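# Move shorts from hanger into basket, rehang hanger

## Task

Remove the shorts from their hanger and lower them into the basket without letting the garment, or a third or more of it, fall in from above the rim (this can fail even while a gripper still holds part of it); the whole garment must end inside the basket with no cloth draped over its rim, the hanger must go back on the rail, any other hanger must remain on the rail, and the rack must stay upright.

## Robot and tools

Robot: two arms, left_arm and right_arm, each with six revolute joints and a two-finger gripper. Per arm, joints always go in this order: waist, shoulder, elbow, wrist pitch, wrist yaw, wrist roll. Stated ranges in radians: waist -2.618 to 3.054, shoulder 0.000 to 3.142, elbow 0.000 to 3.142, wrist pitch -1.571 to 1.571, wrist yaw -1.571 to 1.571, wrist roll -2.094 to 2.094. Real ends may differ by up to 0.059 rad. Gripper opening is a number from -1 (shut) to +1 (fully open). A camera stand sits behind the arms.

Frame: everything is in the scene frame. Origin is at table-top height, halfway between the nominal arm bases; +x points forward over the table, +y toward left_arm, +z up. Arm names do not match image sides. Calibrated bases: left_arm (-0.007, +0.364, +0.036) m, quat_wxyz (+1.000, 0, 0, +0.019); right_arm (-0.044, -0.328, +0.045) m, quat_wxyz (+1.000, 0, 0, 0). Reported gripper poses may be a few cm off, worse at long reach. The gripper's fingers point along its +z and close along its y; the reported position is between the pads, about 1 cm short of the tips.

Row format (used by every moving tool): one flat list of 14 numbers covering both arms even if one stays still: left_arm's six joint angles then its opening, then right_arm's six angles then its opening. Angles are absolute targets in radians (as printed in Joint positions), not offsets. Opening is an absolute command on the -1..+1 scale. To leave an arm or gripper unchanged, repeat its current Joint targets and Tool commands values; a 0 opening is a real command, not 'no change'.

execute_actions: argument actions is a list of actions; each action is a list of 1 to 15 rows, one row per 1/30 s control step, and a short action holds its final row until 15 steps are filled (0.5 s). Optional cameras: list of names, ["all"], [] or null. An empty actions list returns full state and all images. A call is rejected if a target is over 0.059 rad beyond a stated end and farther out than the current angle. Per step, each joint's target is kept within 0.339 rad (waist, shoulder, elbow) or 2.2 rad (wrist joints) of its measured angle, and if targets would shift the gripper more than 200 mm the whole arm's targets are scaled back. Far targets therefore need several actions; unfinished motion must be commanded again.

move: target is one 14-number row or a list of up to 15 rows (absolute goals); all joints interpolate together, so grippers travel on curves, with no collision avoidance. speed: rad/s for the joint with the longest way, 0.01 to 12.57, default 0.5; one value or one per target. blend: radians of corner rounding per target, default 0 (full stop at each). opening_speed: opening units per second, at least 0.2, for gradual finger motion. grip_force: newtons per finger pad, 10 to 50 (full), one value or one per arm; it persists, and low force closes slowly (about 4 s at 40, 8 s at 20, 16 s at 10 from open). blocking=false returns after about 0.5 s while the move continues; a new move then replaces it. Paths last at least 0.5 s; longer than 10 s they fall short. Finger changes in later targets are applied on arrival and pause both arms. The result adds a line 'move:' with done, off_target (resting over 0.035 rad away), moving, held or fault, plus limits=held if steps were withheld.

wait: seconds 0 to 10; arms hold their last command, a running move keeps going. stop: brakes the running move (needs some room). zoom_image: camera (cam_high, cam_low, cam_left_wrist, cam_right_wrist) and region [x0, y0, x1, y1] in pixels of its newest image, origin top-left, at most 504 wide and 504 high. finished_scene: scene is the current scene's integer; it is final, so call it only when the goal holds on its own.

Cameras: cam_high, cam_low, cam_left_wrist, cam_right_wrist, each 672x504.

Result lines: end_effector_position (m) and end_effector_quat_wxyz per gripper; Joint positions and Joint velocities per arm (six joints in rad or rad/s, then pad gap in m, 0.094 when open); 'within noise' means that arm is still. Joint targets shows what joints are being driven to now. Tool commands shows current openings. grip_measured is the finger reading on the command scale (empty it may read up to 2.5 mm wide; squeezing a hard part it reads a bit narrower than the part). Joint torques: six per arm, include arm weight, positive toward larger angle, joints 1-3 wrap at ±28 N m. Action calls also list joint positions at some steps. 'joint sent to its limit' means a joint was clipped at its end; 'joint command not followed' means the clearance check altered targets. MOTOR HOT appears at 75 °C; at 90 °C an OVER-TEMPERATURE FAULT folds that arm and disables it; at 100 °C it collapses.

Gripping: below first touch, squeeze rises about 1 N per 0.001 of command, then jumps to full force near 20 N. For soft cloth, close slowly with opening_speed. To release, command well above grip_measured.

Avoid: letting the shorts fall in from above the rim, dropping or flinging anything, anything leaving the table, hitting the rack, rail, table or stand hard, knocking other hangers off or tipping the rack, arm-to-arm contact or one gripper closing on the other's fingers, fast moves into contact, and long loaded or stretched poses that heat motors.

Each tool is called as name(argument=value, ...), one argument or row to a line, values as JSON.

## Session

execute_actions(
  actions=[],
)

Scene clock: 0.00 s.
left_arm: end_effector_position=(+0.1695, +0.3717, +0.1478) grip_measured=+1.000 end_effector_quat_wxyz=(+0.383, -0.018, +0.924, +0.007) | right_arm: end_effector_position=(+0.1326, -0.3273, +0.1570) grip_measured=+1.000 end_effector_quat_wxyz=(+0.383, +0.000, +0.924, +0.000)
Joint positions: left_arm=[0 0.283 0.438 -0.94 0 0 0.094] | right_arm=[0 0.283 0.438 -0.94 0 0 0.094]
Joint velocities: within noise
Joint torques (N m): no reading
Motor temperatures (°C): left_arm=[27 31 32 34 31 27 29] | right_arm=[32 29 37 32 30 31 29]
Heat: left arm: 34 °C; right arm: 37 °C.
Joint targets: left_arm=[0.000 0.277 0.445 -0.940 0.000 0.000] | right_arm=[0.000 0.277 0.442 -0.949 0.000 0.000]
Tool commands: left_gripper/opening=+1.0 right_gripper/opening=+1.0

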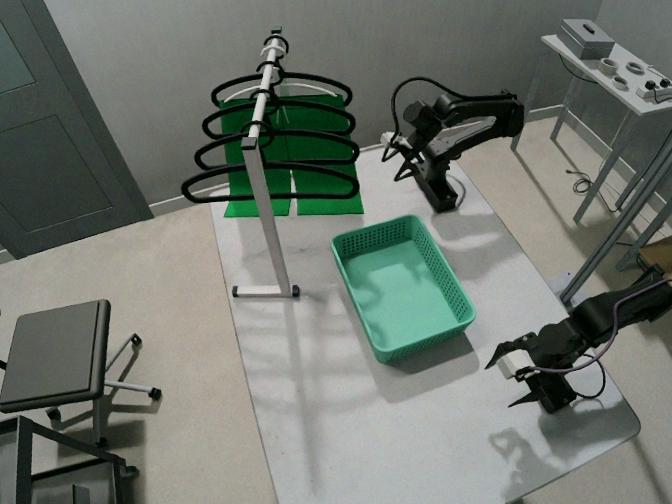

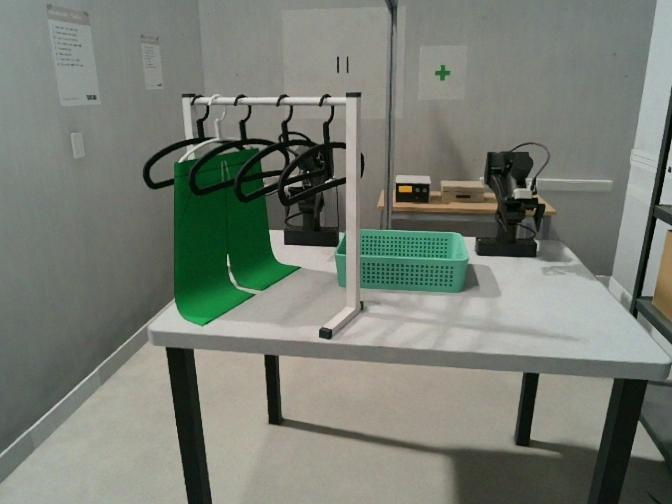

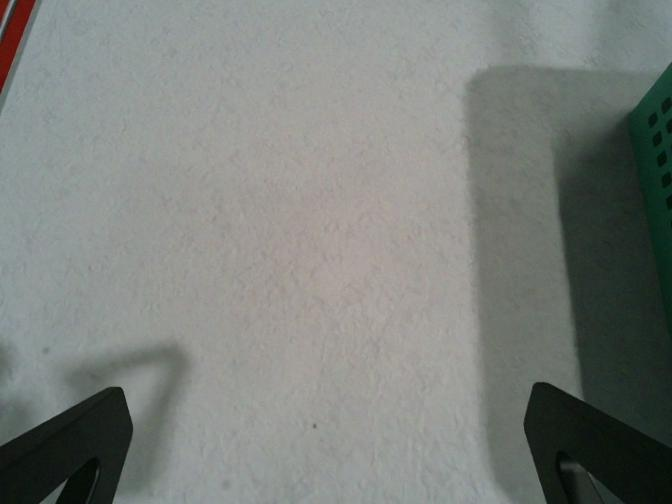

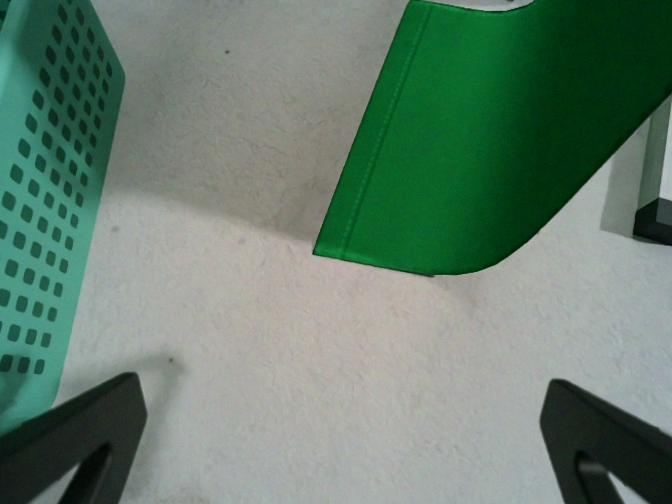

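zoom_image(
  camera="cam_high",
  region=[170, 10, 420, 230],
)

zoom_image(
  camera="cam_low",
  region=[130, 80, 400, 345],
)

Scaled by 2.016.

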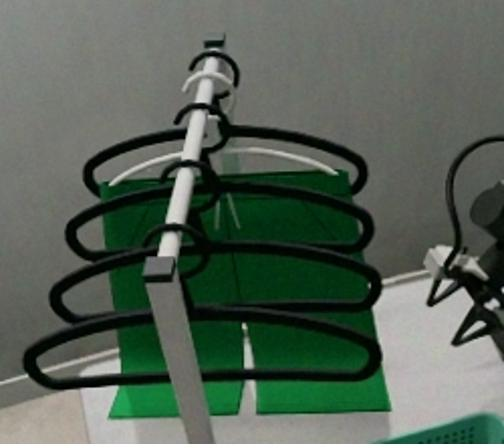

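Scaled by 1.867.

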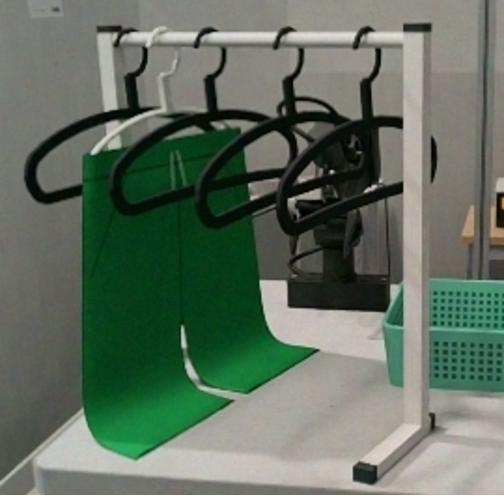

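move(
  target=[0,0.277,0.445,-0.94,0,0,1,0,0.6,1.0,-0.4,0,0,1],
  speed=0.8,
  cameras=["all"],
)

Scene clock: 2.53 s.
left_arm: end_effector_position=(+0.1695, +0.3717, +0.1478) grip_measured=+1.000 end_effector_quat_wxyz=(+0.383, -0.018, +0.924, +0.007) | right_arm: end_effector_position=(+0.2122, -0.3273, +0.4554) grip_measured=+1.000 end_effector_quat_wxyz=(+0.701, +0.000, +0.713, +0.000)
Joint positions: left_arm=[0 0.283 0.438 -0.94 0 0 0.094] | right_arm=[0 0.596 0.984 -0.406 0 0 0.094]
Joint torques (N m): left_arm=[-0.03 2.25 5.91 1.49 -0.02 0.02] | right_arm=[0.08 2.43 6.41 2.44 0 -0.04]
Heat: left arm: 34 °C; right arm: 37 °C.
Joint targets: left_arm=[0.000 0.277 0.445 -0.940 0.000 0.000] | right_arm=[0.000 0.600 1.000 -0.400 0.000 0.000]
move: done

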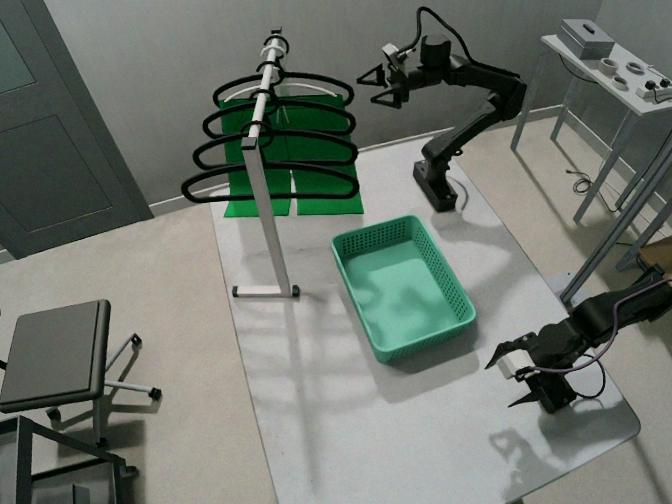

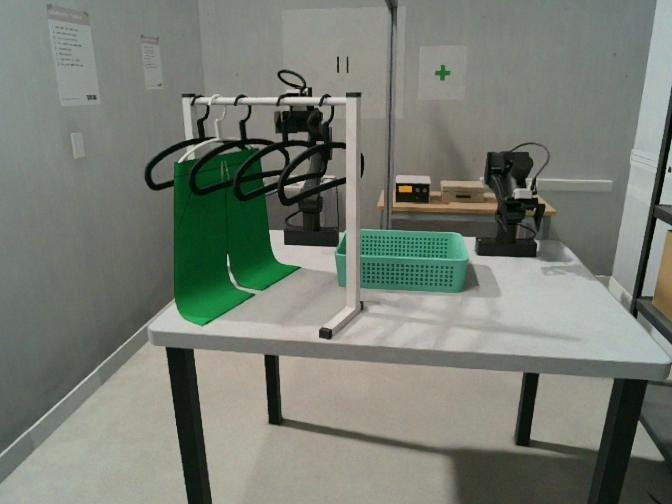

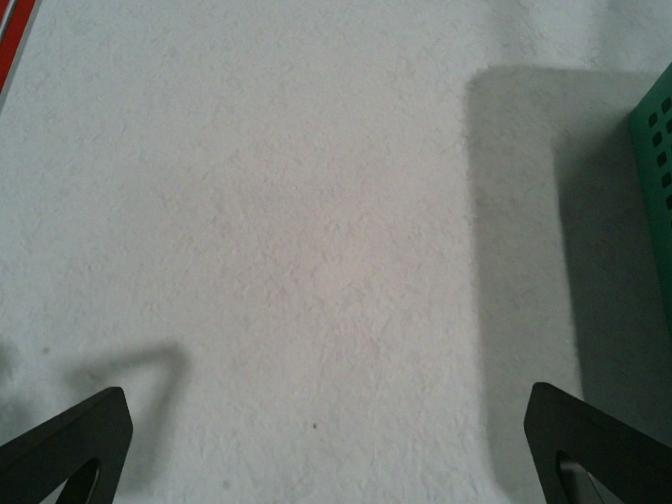

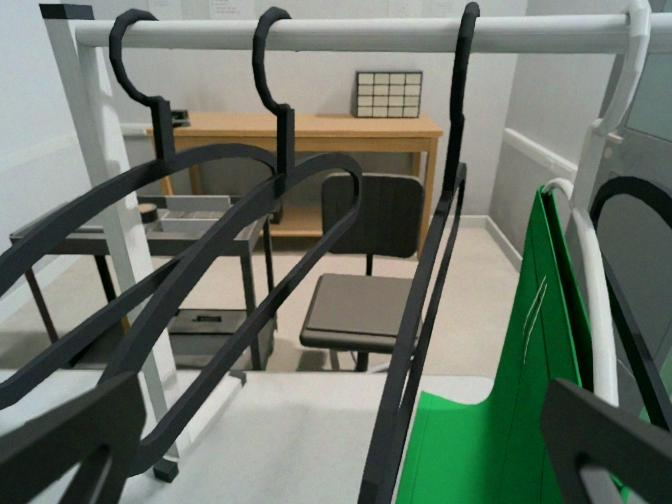

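zoom_image(
  camera="cam_right_wrist",
  region=[372, 0, 672, 504],
)

Scaled by 1.000.

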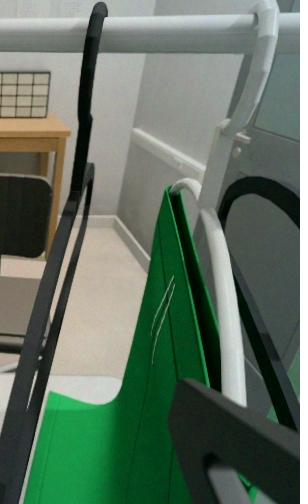

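move(
  target=[0,0.277,0.445,-0.94,0,0,1,-1.0,0.9,1.2,-0.3,0.3,0,1],
  speed=1.0,
  cameras=["cam_right_wrist"],
)

Scene clock: 6.03 s.
left_arm: end_effector_position=(+0.1695, +0.3717, +0.1478) grip_measured=+1.000 end_effector_quat_wxyz=(+0.383, -0.018, +0.924, +0.007) | right_arm: end_effector_position=(+0.0870, -0.6226, +0.4869) grip_measured=+1.000 end_effector_quat_wxyz=(+0.556, +0.427, +0.576, -0.420)
Joint positions: left_arm=[0 0.283 0.438 -0.94 0 0 0.094] | right_arm=[-0.994 0.898 1.174 -0.306 0.29 0 0.094]
Joint torques (N m): left_arm=[-0.05 2.25 5.91 1.49 -0.01 0.02] | right_arm=[-0.53 -0.36 7.46 2.41 0.08 -0.03]
Heat: left arm: 34 °C; right arm: 38 °C.
Joint targets: left_arm=[0.000 0.277 0.445 -0.940 0.000 0.000] | right_arm=[-1.000 0.900 1.200 -0.300 0.300 0.000]
move: done
Images, in order (width x height): cam_right_wrist 672x504.

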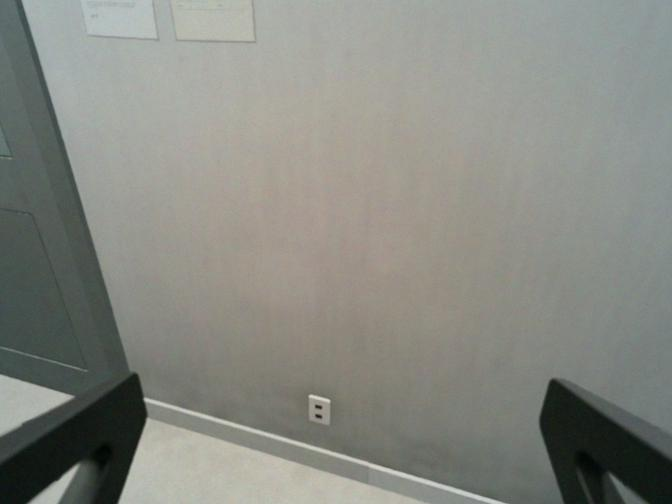

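move(
  target=[0,0.277,0.445,-0.94,0,0,1,-1.2,1.2,1.35,-0.2,-1.4,0,1],
  speed=1.2,
  cameras=["cam_right_wrist","cam_high"],
)

Scene clock: 8.67 s.
left_arm: end_effector_position=(+0.1695, +0.3717, +0.1478) grip_measured=+1.000 end_effector_quat_wxyz=(+0.383, -0.018, +0.924, +0.007) | right_arm: end_effector_position=(+0.2176, -0.5041, +0.4932) grip_measured=+1.000 end_effector_quat_wxyz=(+0.696, -0.045, +0.710, +0.094)
Joint positions: left_arm=[0 0.283 0.438 -0.94 0 0 0.094] | right_arm=[-1.193 1.191 1.324 -0.205 -1.389 0 0.094]
Joint torques (N m): left_arm=[-0.05 2.25 5.91 1.49 -0.02 0.02] | right_arm=[-0.55 -2.02 7.19 1.71 -0.1 -0.02]
Heat: left arm: 34 °C; right arm: 39 °C.
Joint targets: left_arm=[0.000 0.277 0.445 -0.940 0.000 0.000] | right_arm=[-1.200 1.200 1.350 -0.200 -1.400 0.000]
move: done
Images, in order (width x height): cam_high 672x504, cam_right_wrist 672x504.

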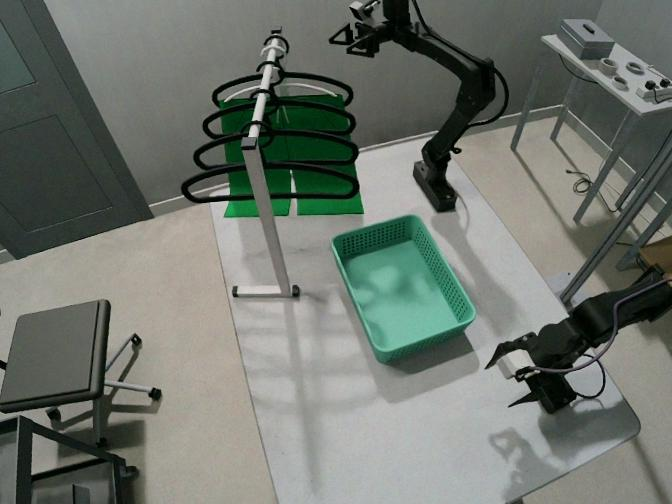

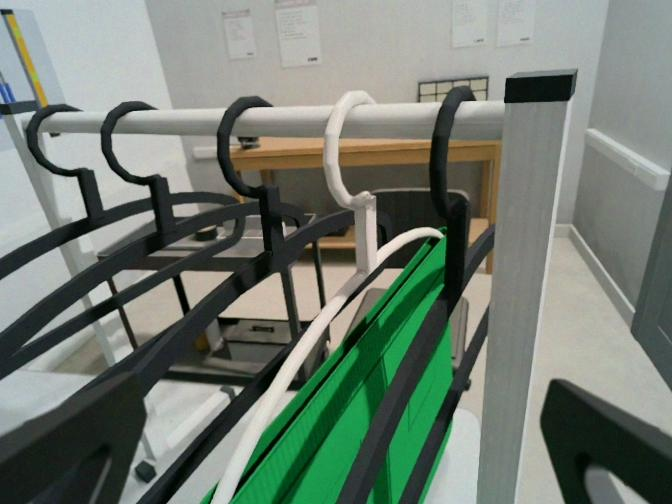

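zoom_image(
  camera="cam_right_wrist",
  region=[200, 60, 540, 504],
)

Scaled by 1.135.

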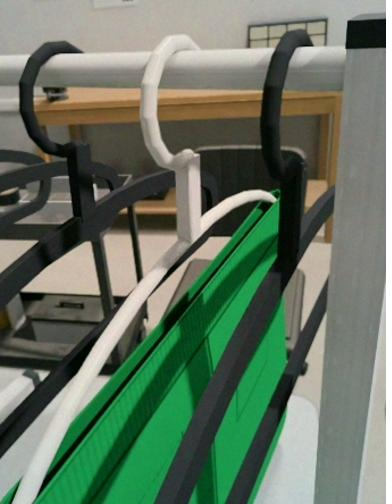

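move(
  target=[-0.6,0.6,1.0,-1.0,0,0,1,-0.336,0.61,1.321,-0.761,0,0,0.1],
  speed=1.0,
  cameras=["cam_left_wrist","cam_right_wrist"],
)

Scene clock: 15.27 s.
left_arm: end_effector_position=(+0.1745, +0.2526, +0.3049) grip_measured=+1.000 end_effector_quat_wxyz=(+0.446, +0.243, +0.852, -0.127) | right_arm: end_effector_position=(+0.1485, -0.3939, +0.5146) grip_measured=+0.102 end_effector_quat_wxyz=(+0.688, +0.119, +0.706, -0.115)
Joint positions: left_arm=[-0.594 0.593 0.97 -0.983 0 0 0.094] | right_arm=[-0.342 0.619 1.324 -0.731 -0.01 0 0.052]
Joint torques (N m): left_arm=[-0.59 2.55 7.42 1.49 -0.02 0.02] | right_arm=[0.43 2.45 3.64 2.02 0.11 -0.06]
Heat: left arm: 35 °C; right arm: 40 °C.
Joint targets: left_arm=[-0.600 0.600 1.000 -1.000 0.000 0.000] | right_arm=[-0.336 0.610 1.321 -0.761 0.000 0.000]
move: done
Images, in order (width x height): cam_left_wrist 672x504, cam_right_wrist 672x504.

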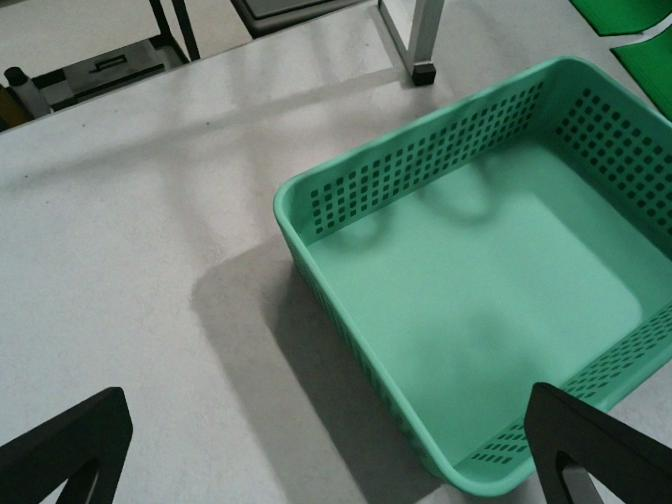

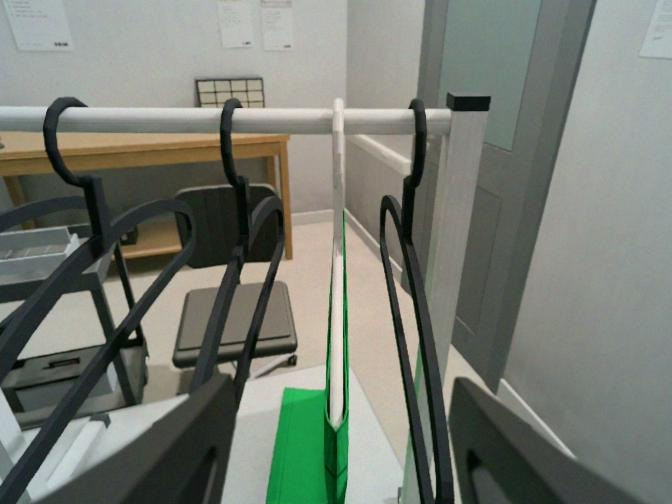

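move(
  target=[-0.6,0.6,1.0,-1.0,0,0,1,-0.336,1.16,1.325,-0.195,0,0,0.1],
  speed=0.8,
  cameras=["all"],
)

Scene clock: 17.83 s.
left_arm: end_effector_position=(+0.1745, +0.2526, +0.3049) grip_measured=+1.000 end_effector_quat_wxyz=(+0.446, +0.243, +0.852, -0.127) | right_arm: end_effector_position=(+0.3329, -0.4597, +0.4932) grip_measured=+0.102 end_effector_quat_wxyz=(+0.682, +0.120, +0.712, -0.115)
Joint positions: left_arm=[-0.594 0.593 0.97 -0.983 0 0 0.094] | right_arm=[-0.342 1.166 1.324 -0.201 -0.009 0 0.052]
Joint torques (N m): left_arm=[-0.59 2.55 7.41 1.5 -0.01 0.02] | right_arm=[0.36 -3.4 5.67 2.49 0.08 -0.02]
Heat: left arm: 35 °C; right arm: 39 °C.
Joint targets: left_arm=[-0.600 0.600 1.000 -1.000 0.000 0.000] | right_arm=[-0.336 1.160 1.325 -0.195 0.000 0.000]
move: done

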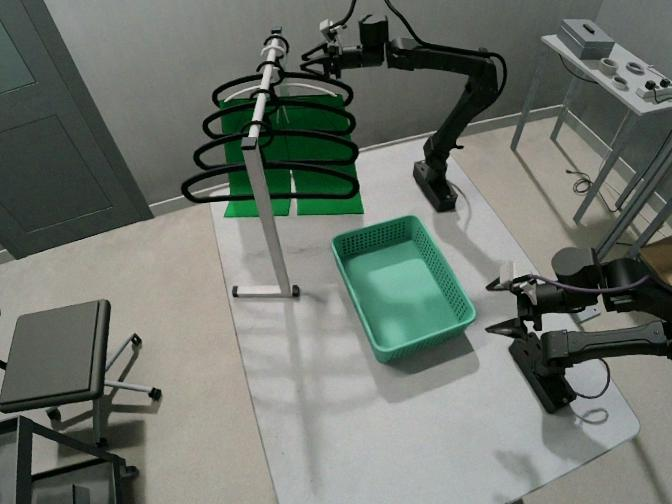

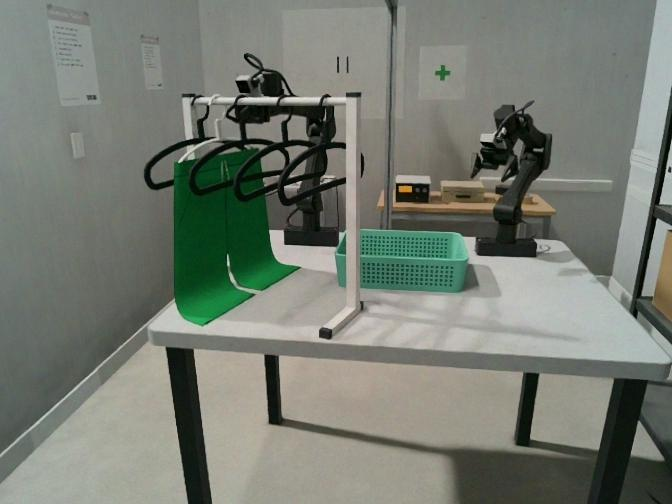

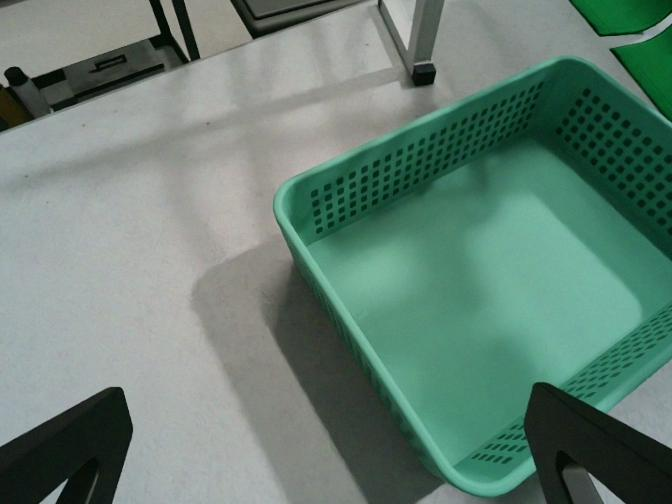

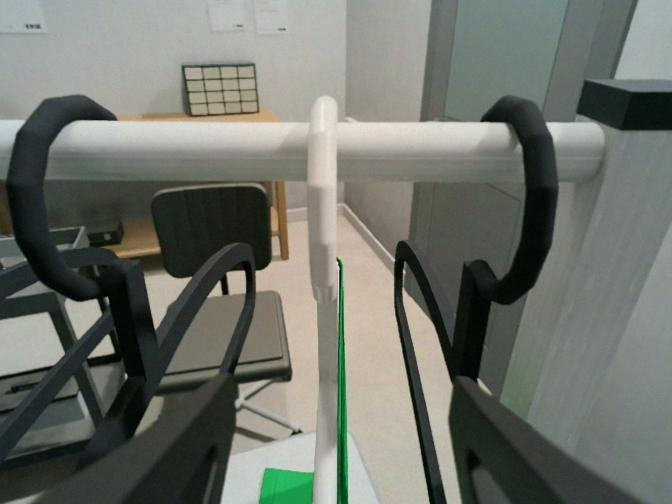

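move(
  target=[-0.6,0.6,1.0,-1.0,0,0,1,-0.322,1.363,1.31,0.025,0,0,0.1],
  speed=0.3,
  cameras=["cam_right_wrist","cam_high"],
)

zoom_image(
  camera="cam_high",
  region=[200, 0, 400, 150],
)

Scene clock: 19.80 s.
left_arm: end_effector_position=(+0.1745, +0.2526, +0.3049) grip_measured=+1.000 end_effector_quat_wxyz=(+0.446, +0.243, +0.852, -0.127) | right_arm: end_effector_position=(+0.3931, -0.4743, +0.4710) grip_measured=+0.102 end_effector_quat_wxyz=(+0.694, +0.113, +0.702, -0.112)
Joint positions: left_arm=[-0.594 0.593 0.97 -0.983 0 0 0.094] | right_arm=[-0.328 1.355 1.324 0.019 -0.008 0 0.052]
Joint torques (N m): left_arm=[-0.59 2.54 7.41 1.5 -0.02 0.02] | right_arm=[0.58 -4.41 5.01 2.46 0.1 -0.03]
Heat: left arm: 35 °C; right arm: 40 °C.
Joint targets: left_arm=[-0.600 0.600 1.000 -1.000 0.000 0.000] | right_arm=[-0.322 1.363 1.310 0.025 0.000 0.000]
move: done
Images, in order (width x height): cam_high 672x504, cam_right_wrist 672x504.

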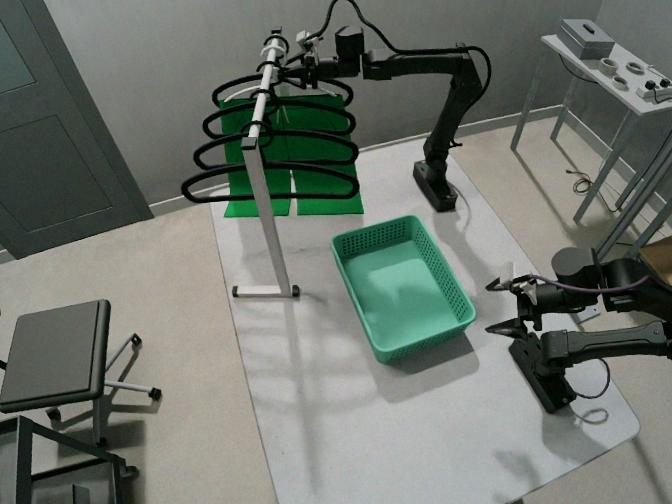

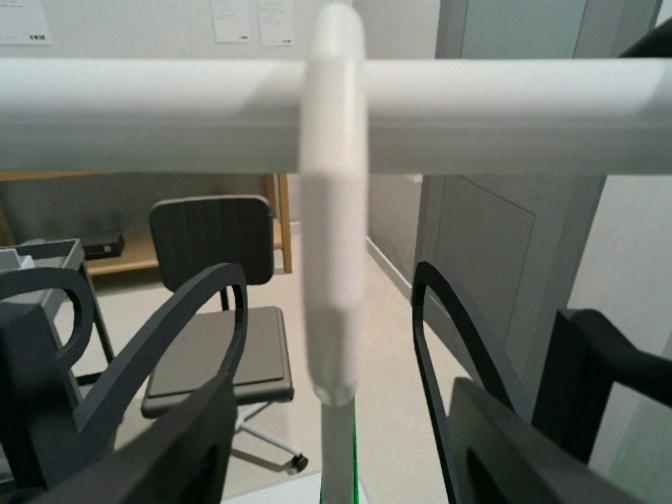

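Scaled by 2.520.

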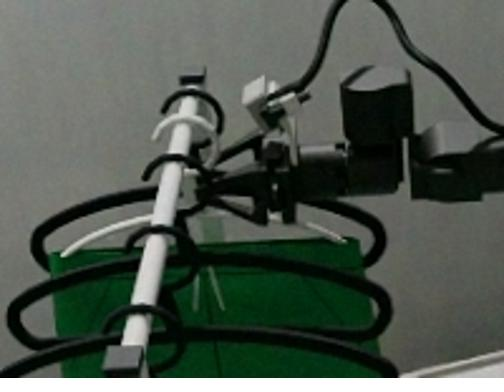

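move(
  target=[
    [-0.6,0.6,1.0,-1.0,0,0,1,-0.322,1.392,1.266,0.076,0,0,0.1],
    [-0.6,0.6,1.0,-1.0,0,0,1,-0.322,1.392,1.266,0.076,0,0,-1],
  ],
  speed=0.3,
  opening_speed=1.0,
  cameras=["cam_right_wrist","cam_low"],
)

zoom_image(
  camera="cam_low",
  region=[130, 60, 350, 240],
)

Scene clock: 22.30 s.
left_arm: end_effector_position=(+0.1745, +0.2526, +0.3049) grip_measured=+1.000 end_effector_quat_wxyz=(+0.446, +0.243, +0.852, -0.127) | right_arm: end_effector_position=(+0.4010, -0.4772, +0.4561) grip_measured=-0.855 end_effector_quat_wxyz=(+0.693, +0.114, +0.704, -0.112)
Joint positions: left_arm=[-0.594 0.593 0.97 -0.983 0 0 0.094] | right_arm=[-0.328 1.377 1.286 0.075 -0.007 0 0.007]
Joint torques (N m): left_arm=[-0.59 2.54 7.39 1.5 -0.02 0.02] | right_arm=[0.51 -4.15 4.68 2.34 0.05 0.02]
Heat: left arm: 35 °C; right arm: 39 °C.
Joint targets: left_arm=[-0.600 0.600 1.000 -1.000 0.000 0.000] | right_arm=[-0.322 1.392 1.266 0.076 0.000 0.000]
move: done
Images, in order (width x height): cam_low 672x504, cam_right_wrist 672x504.

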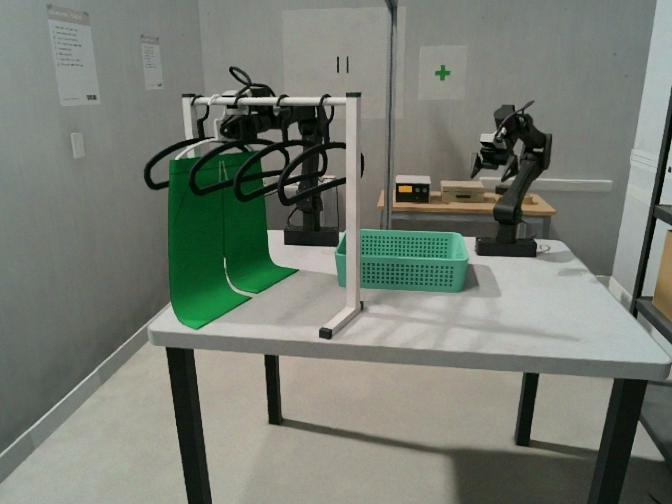

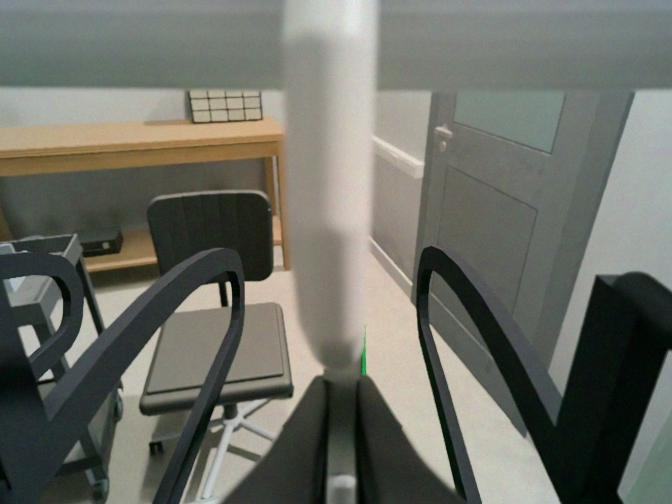

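Scaled by 2.291.

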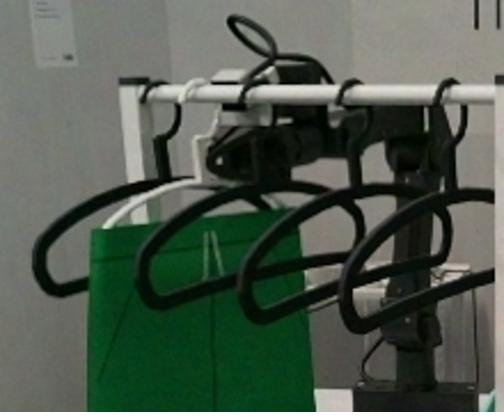

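move(
  target=[-0.6,0.6,1.0,-1.0,0,0,1,-0.322,1.446,1.53,-0.15,0,0,-1],
  speed=0.15,
  cameras=["all"],
)

zoom_image(
  camera="cam_low",
  region=[130, 60, 350, 240],
)

zoom_image(
  camera="cam_high",
  region=[200, 0, 400, 150],
)

Scene clock: 24.83 s.
left_arm: end_effector_position=(+0.1745, +0.2526, +0.3049) grip_measured=+1.000 end_effector_quat_wxyz=(+0.446, +0.243, +0.852, -0.127) | right_arm: end_effector_position=(+0.4072, -0.4794, +0.4642) grip_measured=-0.855 end_effector_quat_wxyz=(+0.651, +0.120, +0.742, -0.105)
Joint positions: left_arm=[-0.594 0.593 0.97 -0.983 0 0 0.094] | right_arm=[-0.328 1.439 1.486 -0.177 -0.007 0 0.007]
Joint torques (N m): left_arm=[-0.59 2.55 7.41 1.5 -0.01 0.02] | right_arm=[0.49 -5.22 9.31 2.66 0.04 -0.02]
Motor temperatures (°C): left_arm=[27 31 33 35 31 27 29] | right_arm=[32 29 40 37 30 30 29]
Heat: left arm: 35 °C; right arm: 40 °C.
Joint targets: left_arm=[-0.600 0.600 1.000 -1.000 0.000 0.000] | right_arm=[-0.322 1.446 1.530 -0.150 0.000 0.000]
move: off_target (right_arm); right_arm: the elbow is farthest, 0.044 rad from its target

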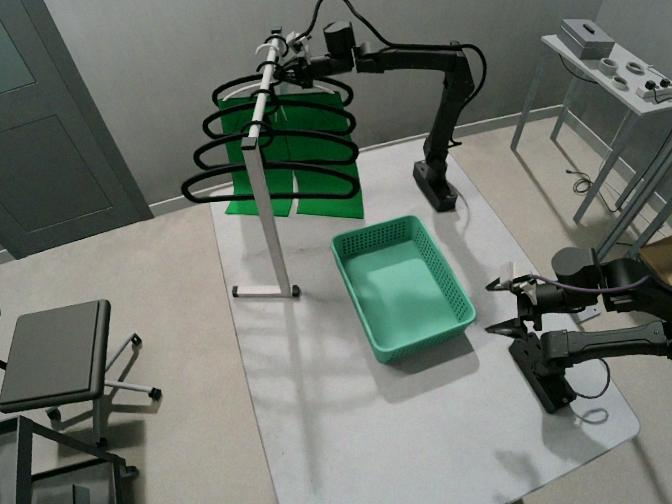

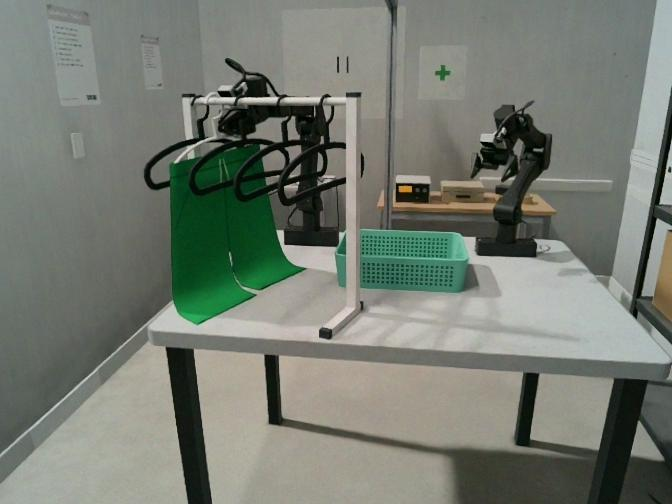

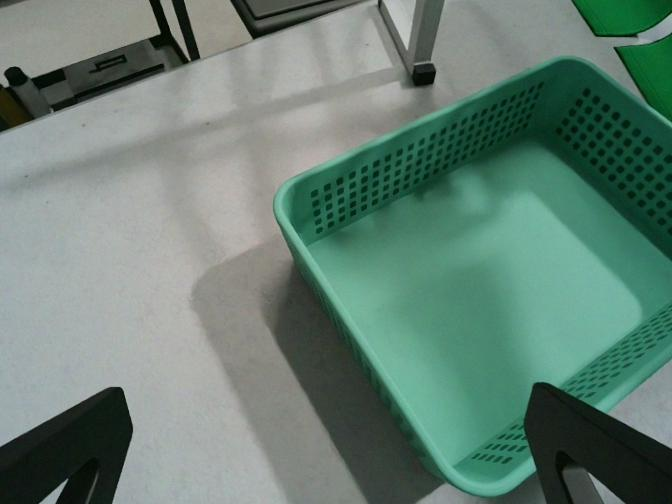

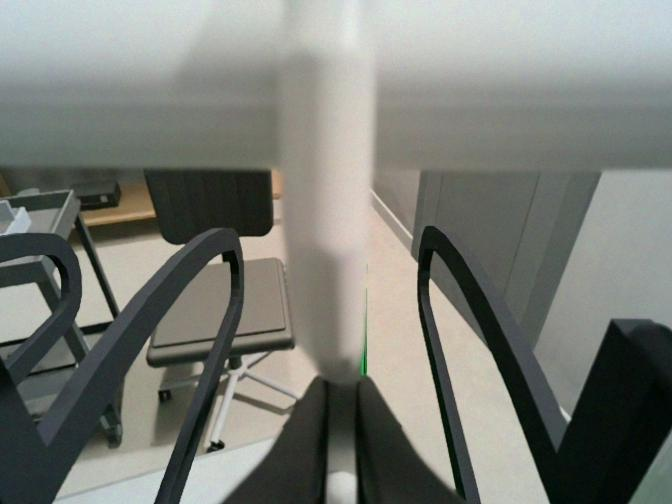

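Scaled by 2.291.

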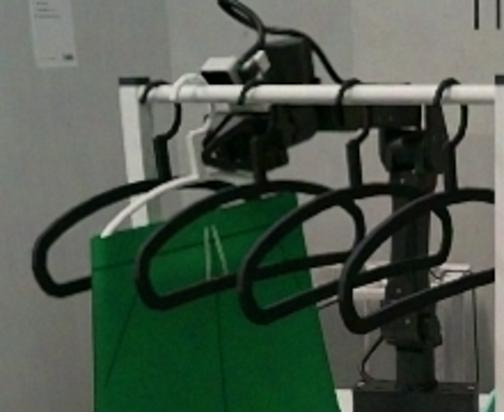

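Scaled by 2.520.

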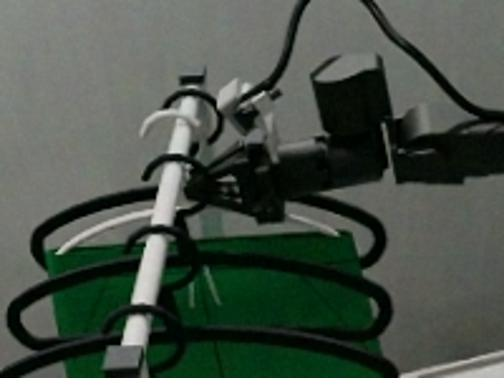

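move(
  target=[-0.6,0.6,1.0,-1.0,0,0,1,-0.322,1.434,1.6,-0.16,0,0,-1],
  speed=0.15,
  cameras=["all"],
)

zoom_image(
  camera="cam_low",
  region=[130, 60, 350, 240],
)

zoom_image(
  camera="cam_high",
  region=[200, 0, 400, 150],
)

Scene clock: 26.17 s.
left_arm: end_effector_position=(+0.1745, +0.2526, +0.3049) grip_measured=+1.000 end_effector_quat_wxyz=(+0.446, +0.243, +0.852, -0.127) | right_arm: end_effector_position=(+0.4031, -0.4779, +0.4910) grip_measured=-0.855 end_effector_quat_wxyz=(+0.667, +0.118, +0.728, -0.108)
Joint positions: left_arm=[-0.594 0.593 0.97 -0.983 0 0 0.094] | right_arm=[-0.328 1.439 1.555 -0.204 -0.007 0 0.007]
Joint torques (N m): left_arm=[-0.59 2.54 7.41 1.5 -0.02 0.02] | right_arm=[0.49 -6.09 9.09 2.93 0.07 -0.08]
Heat: left arm: 35 °C; right arm: 40 °C.
Joint targets: left_arm=[-0.600 0.600 1.000 -1.000 0.000 0.000] | right_arm=[-0.322 1.434 1.600 -0.160 0.000 0.000]
move: off_target (right_arm); right_arm: the elbow is farthest, 0.045 rad from its target

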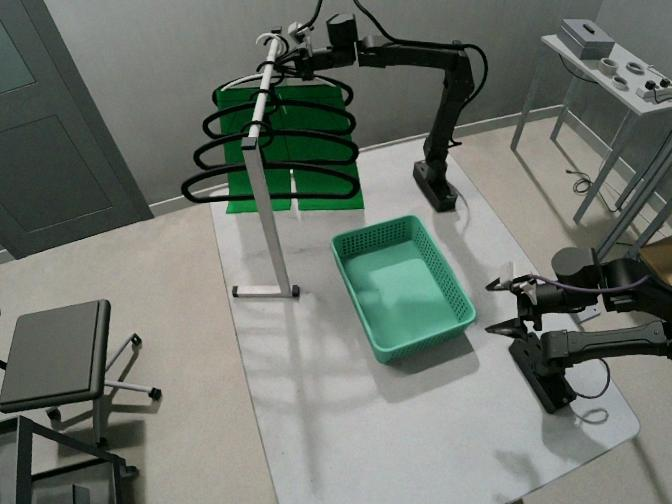

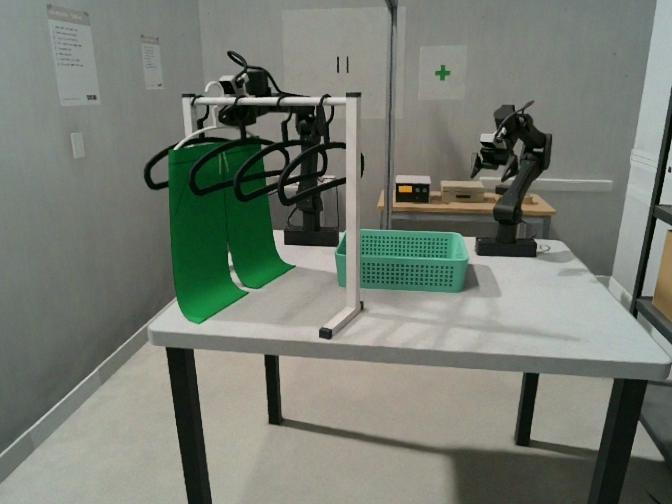

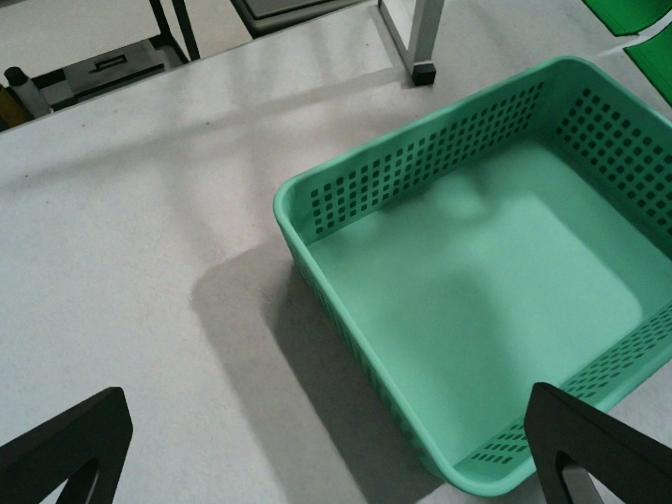

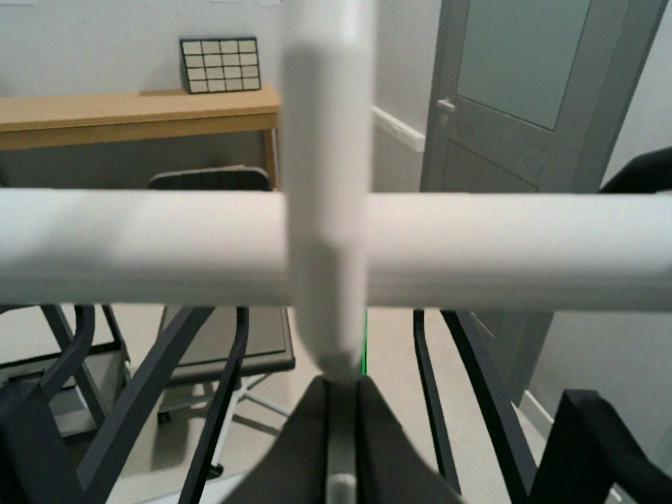

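Scaled by 2.291.

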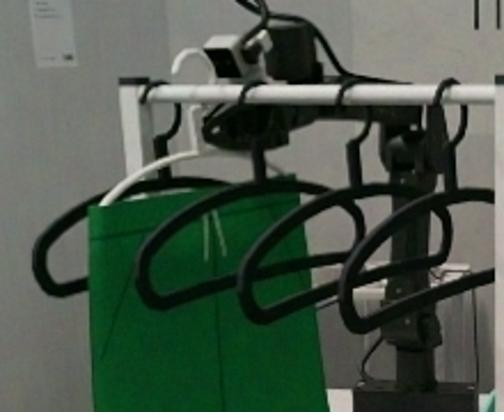

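Scaled by 2.520.

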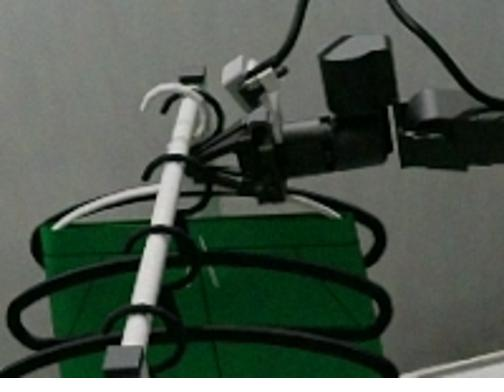

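move(
  target=[
    [-0.6,0.6,1.0,-1.0,0,0,1,-0.322,1.425,1.624,-0.15,0,0,-1],
    [-0.6,0.6,1.0,-1.0,0,0,1,-0.322,1.195,1.475,-0.25,0,0,-1],
  ],
  speed=[0.15,0.3],
  blend=[0.01,0],
  cameras=["all"],
)

zoom_image(
  camera="cam_low",
  region=[130, 60, 350, 240],
)

zoom_image(
  camera="cam_high",
  region=[200, 0, 400, 150],
)

Scene clock: 28.27 s.
left_arm: end_effector_position=(+0.1745, +0.2526, +0.3049) grip_measured=+1.000 end_effector_quat_wxyz=(+0.446, +0.243, +0.852, -0.127) | right_arm: end_effector_position=(+0.3372, -0.4555, +0.5218) grip_measured=-0.855 end_effector_quat_wxyz=(+0.683, +0.115, +0.712, -0.110)
Joint positions: left_arm=[-0.594 0.593 0.97 -0.983 0 0 0.094] | right_arm=[-0.328 1.222 1.48 -0.3 -0.007 0 0.007]
Joint torques (N m): left_arm=[-0.58 2.56 7.41 1.5 -0.02 0.02] | right_arm=[0.4 -5.38 4.94 2.96 0.06 -0.03]
Heat: left arm: 35 °C; right arm: 41 °C.
Joint targets: left_arm=[-0.600 0.600 1.000 -1.000 0.000 0.000] | right_arm=[-0.322 1.195 1.475 -0.250 0.000 0.000]
move: off_target (right_arm); right_arm: the wrist pitch is farthest, 0.050 rad from its target

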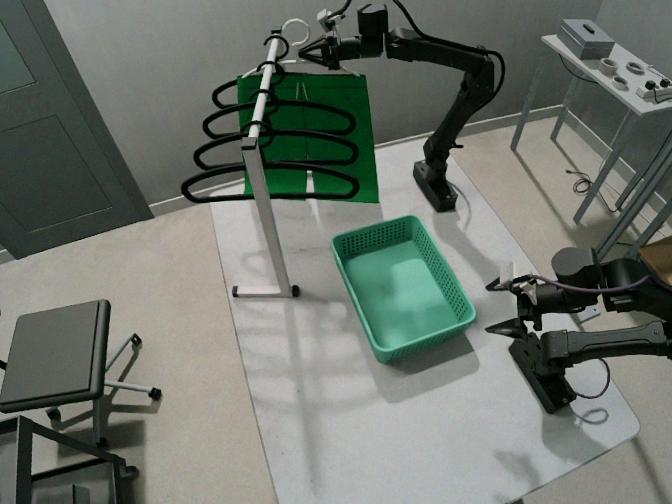

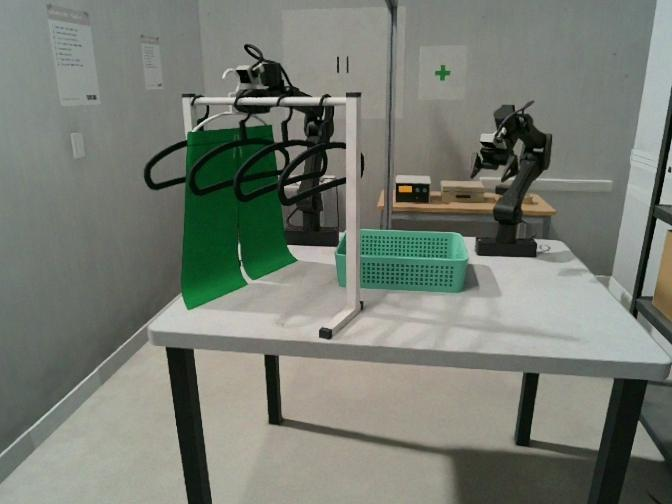

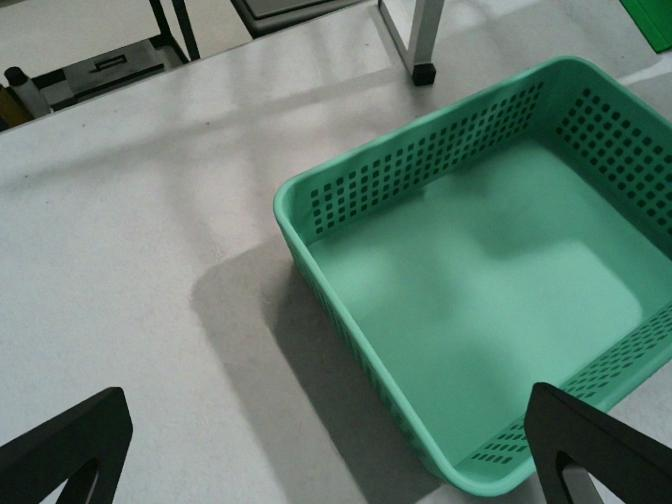

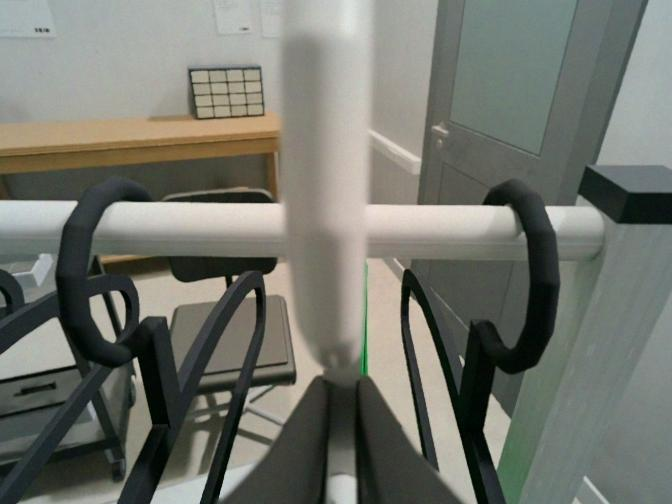

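Scaled by 2.291.

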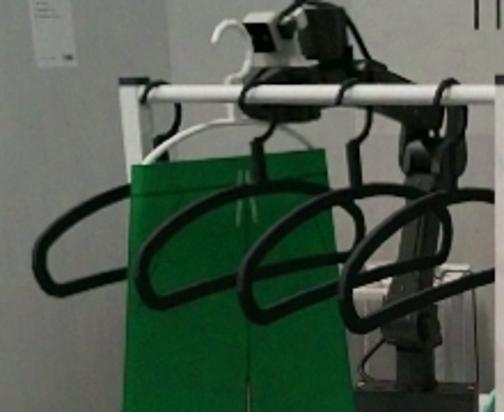

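Scaled by 2.520.

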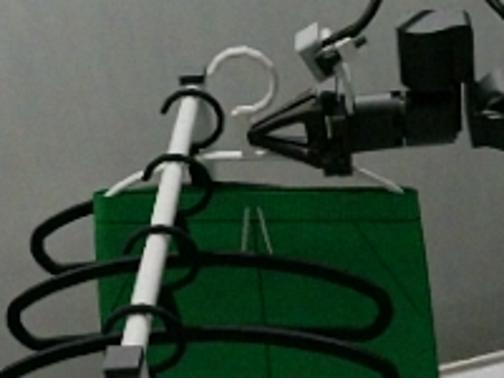

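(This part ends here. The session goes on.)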